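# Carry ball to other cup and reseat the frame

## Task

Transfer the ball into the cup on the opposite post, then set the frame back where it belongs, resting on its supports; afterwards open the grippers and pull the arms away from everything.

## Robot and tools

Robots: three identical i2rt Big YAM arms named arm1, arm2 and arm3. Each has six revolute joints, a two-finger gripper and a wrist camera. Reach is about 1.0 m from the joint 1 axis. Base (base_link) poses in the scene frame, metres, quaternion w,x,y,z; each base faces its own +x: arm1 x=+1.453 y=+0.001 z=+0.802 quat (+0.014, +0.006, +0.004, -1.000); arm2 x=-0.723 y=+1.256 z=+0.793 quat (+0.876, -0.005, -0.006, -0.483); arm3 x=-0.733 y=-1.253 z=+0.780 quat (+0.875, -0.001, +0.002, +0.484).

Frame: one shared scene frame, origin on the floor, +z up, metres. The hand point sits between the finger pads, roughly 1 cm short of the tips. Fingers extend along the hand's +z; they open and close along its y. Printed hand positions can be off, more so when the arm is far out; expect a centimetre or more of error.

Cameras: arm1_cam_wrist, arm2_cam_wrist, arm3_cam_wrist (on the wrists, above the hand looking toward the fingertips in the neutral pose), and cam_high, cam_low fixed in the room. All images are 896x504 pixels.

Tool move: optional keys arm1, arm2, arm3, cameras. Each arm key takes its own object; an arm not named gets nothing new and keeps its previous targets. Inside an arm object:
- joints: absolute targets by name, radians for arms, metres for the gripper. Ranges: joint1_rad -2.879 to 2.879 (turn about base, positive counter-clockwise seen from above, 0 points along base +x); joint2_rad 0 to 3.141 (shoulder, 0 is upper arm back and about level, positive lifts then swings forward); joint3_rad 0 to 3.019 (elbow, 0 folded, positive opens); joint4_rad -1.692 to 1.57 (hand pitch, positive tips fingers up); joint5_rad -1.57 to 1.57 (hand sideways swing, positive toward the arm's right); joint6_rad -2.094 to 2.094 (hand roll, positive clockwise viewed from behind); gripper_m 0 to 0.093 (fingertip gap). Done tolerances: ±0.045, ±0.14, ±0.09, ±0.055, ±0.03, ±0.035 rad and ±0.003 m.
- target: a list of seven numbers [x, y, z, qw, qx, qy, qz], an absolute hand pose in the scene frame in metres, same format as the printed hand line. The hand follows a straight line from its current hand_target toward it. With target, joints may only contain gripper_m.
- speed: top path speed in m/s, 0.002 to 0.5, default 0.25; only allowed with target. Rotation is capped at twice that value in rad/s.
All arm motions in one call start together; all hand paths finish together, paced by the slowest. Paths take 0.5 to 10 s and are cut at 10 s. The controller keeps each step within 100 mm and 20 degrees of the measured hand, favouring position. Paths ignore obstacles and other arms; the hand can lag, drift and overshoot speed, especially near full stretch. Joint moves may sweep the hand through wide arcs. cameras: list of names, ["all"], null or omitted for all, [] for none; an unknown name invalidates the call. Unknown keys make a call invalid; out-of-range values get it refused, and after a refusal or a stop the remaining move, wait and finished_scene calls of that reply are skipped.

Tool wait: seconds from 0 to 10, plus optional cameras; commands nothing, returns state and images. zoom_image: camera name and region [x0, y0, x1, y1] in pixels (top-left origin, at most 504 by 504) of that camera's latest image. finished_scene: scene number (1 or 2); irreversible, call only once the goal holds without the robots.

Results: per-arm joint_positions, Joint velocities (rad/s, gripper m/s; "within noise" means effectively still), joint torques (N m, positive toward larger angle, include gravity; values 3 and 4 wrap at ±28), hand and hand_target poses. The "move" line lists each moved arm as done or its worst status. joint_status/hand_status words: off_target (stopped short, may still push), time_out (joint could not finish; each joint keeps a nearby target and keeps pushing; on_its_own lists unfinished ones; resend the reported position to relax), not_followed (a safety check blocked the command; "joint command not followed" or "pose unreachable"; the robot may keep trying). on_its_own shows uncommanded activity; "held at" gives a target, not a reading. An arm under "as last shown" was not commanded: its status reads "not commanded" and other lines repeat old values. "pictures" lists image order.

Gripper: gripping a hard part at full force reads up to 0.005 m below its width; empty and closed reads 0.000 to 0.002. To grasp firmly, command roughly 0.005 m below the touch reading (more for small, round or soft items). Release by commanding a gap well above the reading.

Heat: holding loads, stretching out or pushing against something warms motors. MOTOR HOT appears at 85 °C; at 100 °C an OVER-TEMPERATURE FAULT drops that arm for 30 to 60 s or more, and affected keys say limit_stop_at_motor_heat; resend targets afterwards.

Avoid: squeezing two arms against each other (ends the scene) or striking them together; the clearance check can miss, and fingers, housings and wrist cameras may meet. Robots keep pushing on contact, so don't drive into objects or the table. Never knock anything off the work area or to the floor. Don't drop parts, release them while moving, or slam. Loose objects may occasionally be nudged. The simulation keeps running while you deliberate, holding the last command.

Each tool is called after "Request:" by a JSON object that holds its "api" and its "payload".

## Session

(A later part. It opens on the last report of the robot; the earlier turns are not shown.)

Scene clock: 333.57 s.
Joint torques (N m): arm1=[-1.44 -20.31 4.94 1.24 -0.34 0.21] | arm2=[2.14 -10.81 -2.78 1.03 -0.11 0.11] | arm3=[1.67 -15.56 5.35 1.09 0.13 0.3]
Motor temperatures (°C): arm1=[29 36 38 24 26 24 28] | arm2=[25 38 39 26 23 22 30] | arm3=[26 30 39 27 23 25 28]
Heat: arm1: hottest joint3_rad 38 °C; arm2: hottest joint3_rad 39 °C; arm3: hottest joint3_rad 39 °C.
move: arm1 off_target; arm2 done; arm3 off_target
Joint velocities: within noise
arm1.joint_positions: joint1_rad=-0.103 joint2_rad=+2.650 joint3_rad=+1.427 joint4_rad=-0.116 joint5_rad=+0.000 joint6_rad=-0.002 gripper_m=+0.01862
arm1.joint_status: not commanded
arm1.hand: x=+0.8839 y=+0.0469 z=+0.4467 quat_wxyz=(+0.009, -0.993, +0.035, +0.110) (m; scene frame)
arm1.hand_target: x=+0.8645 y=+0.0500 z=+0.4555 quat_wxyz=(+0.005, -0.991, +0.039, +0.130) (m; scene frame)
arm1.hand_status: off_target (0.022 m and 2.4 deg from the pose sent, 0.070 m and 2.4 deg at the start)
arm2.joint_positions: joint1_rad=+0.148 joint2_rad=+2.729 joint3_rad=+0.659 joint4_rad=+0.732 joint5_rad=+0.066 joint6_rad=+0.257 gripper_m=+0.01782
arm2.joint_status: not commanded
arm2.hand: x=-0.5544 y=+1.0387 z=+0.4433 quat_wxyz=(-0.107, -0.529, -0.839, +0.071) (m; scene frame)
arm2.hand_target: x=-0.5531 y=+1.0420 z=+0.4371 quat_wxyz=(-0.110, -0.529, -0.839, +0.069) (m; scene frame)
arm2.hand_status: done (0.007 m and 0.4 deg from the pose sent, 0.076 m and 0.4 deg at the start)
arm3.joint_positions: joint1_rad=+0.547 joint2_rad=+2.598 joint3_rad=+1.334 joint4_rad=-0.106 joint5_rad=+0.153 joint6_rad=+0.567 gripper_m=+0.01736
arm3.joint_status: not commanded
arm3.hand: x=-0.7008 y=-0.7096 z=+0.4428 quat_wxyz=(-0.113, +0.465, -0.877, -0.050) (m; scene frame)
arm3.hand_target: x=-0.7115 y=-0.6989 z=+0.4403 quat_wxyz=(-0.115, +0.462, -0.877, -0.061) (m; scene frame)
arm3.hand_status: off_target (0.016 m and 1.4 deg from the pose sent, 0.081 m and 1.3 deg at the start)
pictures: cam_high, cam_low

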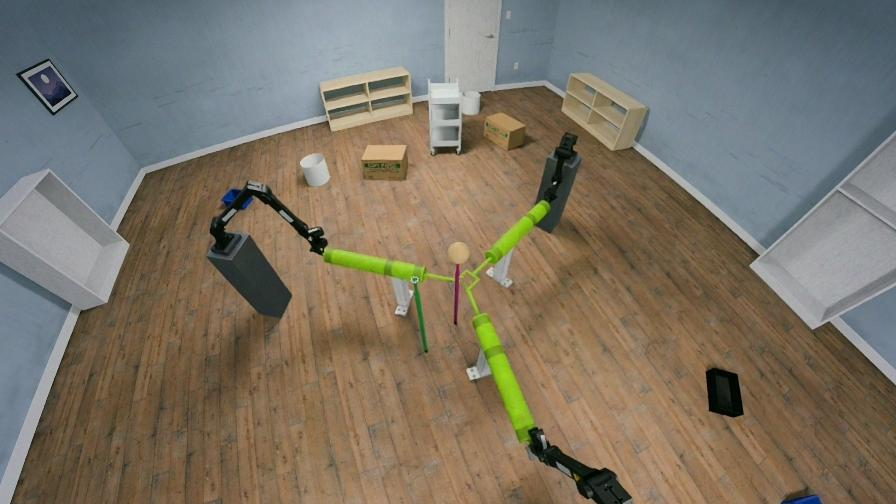

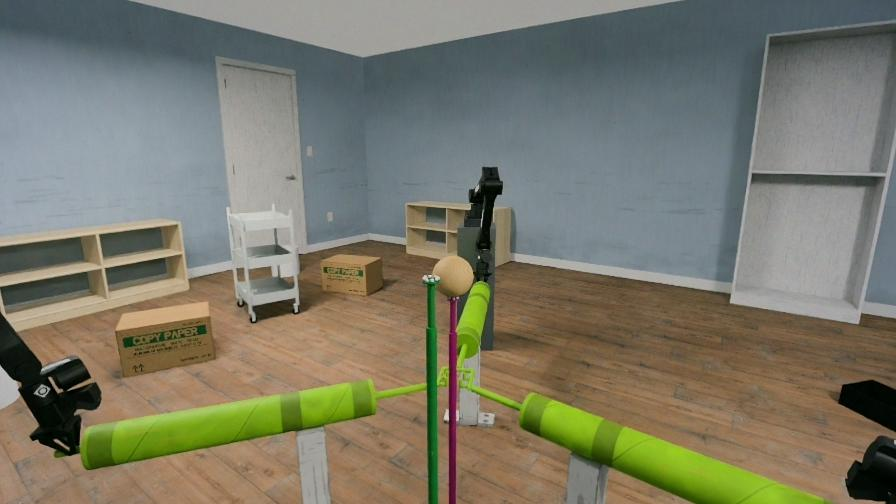

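Request:
{"api": "move", "payload": {"arm1": {"target":[0.864,0.050,0.446,0.0051,-0.9906,0.039,0.1304],"speed":0.04}, "arm2": {"target":[-0.553,1.042,0.434,0.1104,0.529,0.8384,-0.0696],"speed":0.04}, "arm3": {"target":[-0.7115,-0.6985,0.434,0.1155,-0.4616,0.8774,0.0608],"speed":0.04}, "cameras": []}}

Request:
{"api": "move", "payload": {"arm1": {"joints":{"gripper_m":0.08}}, "arm2": {"joints":{"gripper_m":0.08}}, "arm3": {"joints":{"gripper_m":0.08}}, "cameras": []}}

Request:
{"api": "move", "payload": {"arm1": {"target":[0.905,0.040,0.62,0.0051,-0.9906,0.039,0.1304],"speed":0.15}, "arm2": {"target":[-0.565,1.060,0.62,0.1104,0.529,0.8384,-0.0696],"speed":0.15}, "arm3": {"target":[-0.72,-0.74,0.62,0.1155,-0.4616,0.8774,0.0608],"speed":0.15}, "cameras": ["cam_high","cam_low"]}}

Request:
{"api": "zoom_image", "payload": {"camera": "cam_high", "region": [310, 190, 560, 440]}}

Scene clock: 342.80 s.
Joint torques (N m): arm1=[-1.44 -18.84 5.83 1.55 -0.32 0.21] | arm2=[2.14 -10.11 -2.29 0.99 -0.11 0.11] | arm3=[1.61 -14.8 5.81 1.31 0.13 0.29]
Motor temperatures (°C): arm1=[29 38 37 24 26 24 28] | arm2=[25 37 37 26 23 22 30] | arm3=[26 30 38 27 23 25 28]
Heat: arm1: hottest joint2_rad 38 °C; arm2: hottest joint2_rad 37 °C; arm3: hottest joint3_rad 38 °C.
move: arm1 off_target; arm2 done; arm3 off_target
Joint velocities: within noise
arm1.joint_positions: joint1_rad=-0.103 joint2_rad=+2.653 joint3_rad=+1.429 joint4_rad=-0.116 joint5_rad=-0.001 joint6_rad=-0.002 gripper_m=+0.01862
arm1.joint_status: not commanded
arm1.hand: x=+0.8838 y=+0.0469 z=+0.4455 quat_wxyz=(+0.009, -0.993, +0.035, +0.110) (m; scene frame)
arm1.hand_target: x=+0.8647 y=+0.0500 z=+0.4468 quat_wxyz=(+0.005, -0.991, +0.039, +0.130) (m; scene frame)
arm1.hand_status: off_target (0.020 m and 2.4 deg from the pose sent, 0.020 m and 2.4 deg at the start)
arm2.joint_positions: joint1_rad=+0.148 joint2_rad=+2.729 joint3_rad=+0.658 joint4_rad=+0.735 joint5_rad=+0.066 joint6_rad=+0.257 gripper_m=+0.01782
arm2.joint_status: not commanded
arm2.hand: x=-0.5541 y=+1.0386 z=+0.4436 quat_wxyz=(-0.109, -0.529, -0.839, +0.071) (m; scene frame)
arm2.hand_target: x=-0.5532 y=+1.0420 z=+0.4343 quat_wxyz=(-0.110, -0.529, -0.838, +0.069) (m; scene frame)
arm2.hand_status: done (0.010 m and 0.3 deg from the pose sent, 0.010 m and 0.4 deg at the start)
arm3.joint_positions: joint1_rad=+0.547 joint2_rad=+2.601 joint3_rad=+1.337 joint4_rad=-0.106 joint5_rad=+0.153 joint6_rad=+0.568 gripper_m=+0.01736
arm3.joint_status: not commanded
arm3.hand: x=-0.7010 y=-0.7095 z=+0.4415 quat_wxyz=(-0.113, +0.465, -0.877, -0.049) (m; scene frame)
arm3.hand_target: x=-0.7116 y=-0.6991 z=+0.4345 quat_wxyz=(-0.115, +0.462, -0.877, -0.061) (m; scene frame)
arm3.hand_status: off_target (0.017 m and 1.4 deg from the pose sent, 0.018 m and 1.4 deg at the start)
pictures: none
No camera images: "cameras" was empty.

Scene clock: 343.53 s.
Joint torques (N m): arm1=[-1.44 -19.6 4.98 1.36 -0.12 0.21] | arm2=[2.02 -10.52 -2.82 0.9 -0.09 0.1] | arm3=[0.62 -15.03 5.37 1.32 0.17 0.13]
Motor temperatures (°C): arm1=[29 38 37 24 26 24 28] | arm2=[25 37 37 26 23 22 30] | arm3=[26 30 38 27 23 25 28]
Heat: arm1: hottest joint2_rad 38 °C; arm2: hottest joint2_rad 37 °C; arm3: hottest joint3_rad 38 °C.
move: arm1 done; arm2 done; arm3 done
Joint velocities: within noise
arm1.joint_positions: joint1_rad=-0.103 joint2_rad=+2.658 joint3_rad=+1.441 joint4_rad=-0.111 joint5_rad=-0.006 joint6_rad=-0.002 gripper_m=+0.07980
arm1.joint_status: all done
arm1.hand: x=+0.8780 y=+0.0464 z=+0.4450 quat_wxyz=(+0.006, -0.993, +0.035, +0.116) (m; scene frame)
arm1.hand_target: x=+0.8645 y=+0.0500 z=+0.4469 quat_wxyz=(+0.005, -0.991, +0.039, +0.131) (m; scene frame)
arm1.hand_status: not commanded
arm2.joint_positions: joint1_rad=+0.148 joint2_rad=+2.734 joint3_rad=+0.666 joint4_rad=+0.739 joint5_rad=+0.066 joint6_rad=+0.257 gripper_m=+0.07981
arm2.joint_status: all done
arm2.hand: x=-0.5521 y=+1.0365 z=+0.4416 quat_wxyz=(-0.112, -0.528, -0.839, +0.072) (m; scene frame)
arm2.hand_target: x=-0.5532 y=+1.0420 z=+0.4344 quat_wxyz=(-0.110, -0.529, -0.838, +0.070) (m; scene frame)
arm2.hand_status: not commanded
arm3.joint_positions: joint1_rad=+0.560 joint2_rad=+2.604 joint3_rad=+1.343 joint4_rad=-0.106 joint5_rad=+0.152 joint6_rad=+0.582 gripper_m=+0.07983
arm3.joint_status: all done
arm3.hand: x=-0.7078 y=-0.7066 z=+0.4413 quat_wxyz=(-0.113, +0.464, -0.877, -0.053) (m; scene frame)
arm3.hand_target: x=-0.7115 y=-0.6990 z=+0.4346 quat_wxyz=(-0.115, +0.462, -0.877, -0.061) (m; scene frame)
arm3.hand_status: not commanded
pictures: none
No camera images: "cameras" was empty.

Scene clock: 345.70 s.
Joint torques (N m): arm1=[-0.56 -18.55 4.14 0.61 -0.04 0.31] | arm2=[2.08 -11.22 -1.72 0.08 -0.01 0.12] | arm3=[0.79 -15.68 4.92 0.42 0.34 0.13]
Motor temperatures (°C): arm1=[29 38 37 24 26 24 27] | arm2=[25 37 37 26 23 22 30] | arm3=[26 30 37 27 23 25 28]
Heat: arm1: hottest joint2_rad 38 °C; arm2: hottest joint2_rad 37 °C; arm3: hottest joint3_rad 37 °C.
move: arm1 done; arm2 done; arm3 done
Joint velocities: within noise
arm1.joint_positions: joint1_rad=-0.103 joint2_rad=+2.219 joint3_rad=+1.137 joint4_rad=-0.224 joint5_rad=-0.006 joint6_rad=-0.002 gripper_m=+0.07991
arm1.joint_status: not commanded
arm1.hand: x=+0.9079 y=+0.0425 z=+0.6127 quat_wxyz=(+0.007, -0.991, +0.035, +0.127) (m; scene frame)
arm1.hand_target: x=+0.9051 y=+0.0400 z=+0.6199 quat_wxyz=(+0.005, -0.991, +0.039, +0.130) (m; scene frame)
arm1.hand_status: done (0.008 m and 0.7 deg from the pose sent, 0.177 m and 1.8 deg at the start)
arm2.joint_positions: joint1_rad=+0.157 joint2_rad=+2.054 joint3_rad=+0.316 joint4_rad=+0.407 joint5_rad=+0.066 joint6_rad=+0.263 gripper_m=+0.07992
arm2.joint_status: not commanded
arm2.hand: x=-0.5646 y=+1.0557 z=+0.6162 quat_wxyz=(-0.112, -0.527, -0.839, +0.071) (m; scene frame)
arm2.hand_target: x=-0.5651 y=+1.0600 z=+0.6198 quat_wxyz=(-0.110, -0.529, -0.839, +0.070) (m; scene frame)
arm2.hand_status: done (0.006 m and 0.3 deg from the pose sent, 0.180 m and 0.3 deg at the start)
arm3.joint_positions: joint1_rad=+0.576 joint2_rad=+2.145 joint3_rad=+1.051 joint4_rad=-0.269 joint5_rad=+0.153 joint6_rad=+0.601 gripper_m=+0.07994
arm3.joint_status: not commanded
arm3.hand: x=-0.7156 y=-0.7433 z=+0.6115 quat_wxyz=(-0.113, +0.463, -0.878, -0.056) (m; scene frame)
arm3.hand_target: x=-0.7199 y=-0.7400 z=+0.6199 quat_wxyz=(-0.115, +0.462, -0.877, -0.061) (m; scene frame)
arm3.hand_status: done (0.010 m and 0.6 deg from the pose sent, 0.182 m and 1.0 deg at the start)
pictures: cam_high, cam_low

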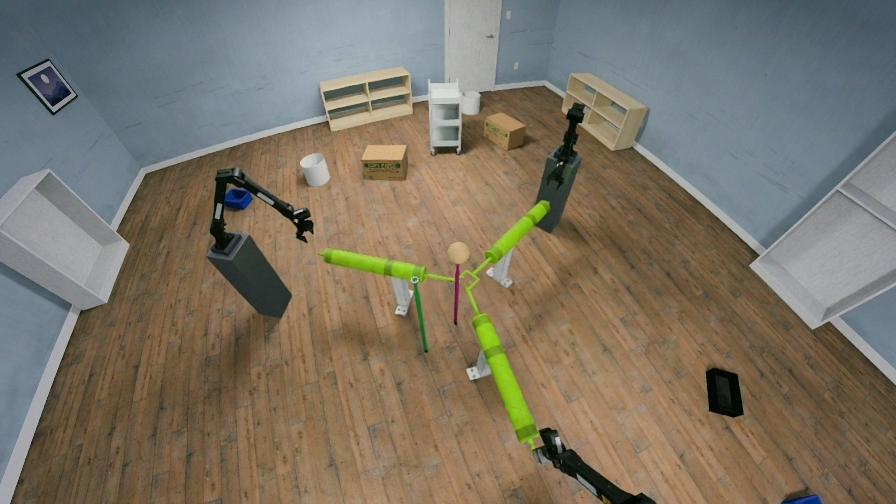

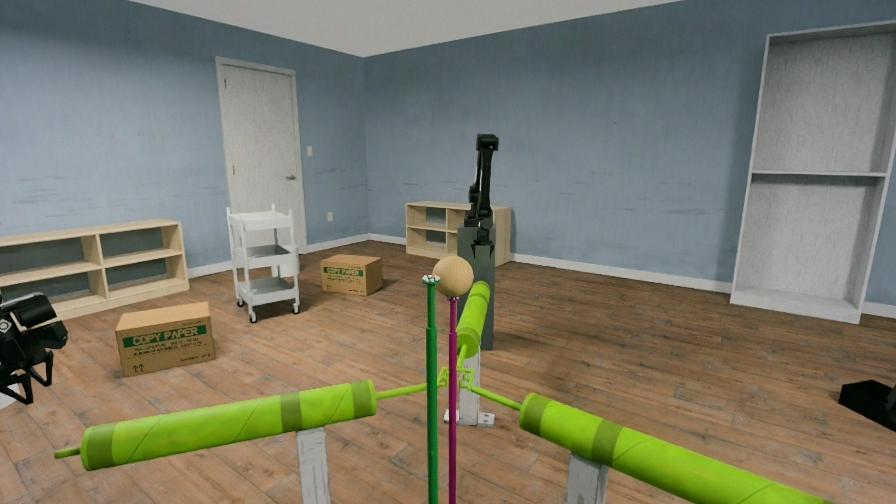

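Scaled by 2.016 from the camera's 896x504 image, which has a finer 1280x720 frame.

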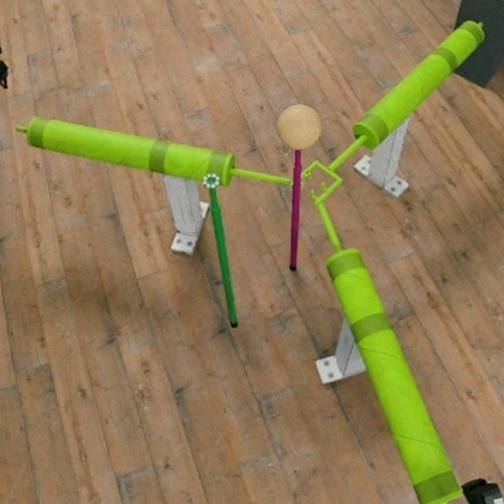

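Request:
{"api": "finished_scene", "payload": {"scene": 2}}

The scene is finished: the task was done.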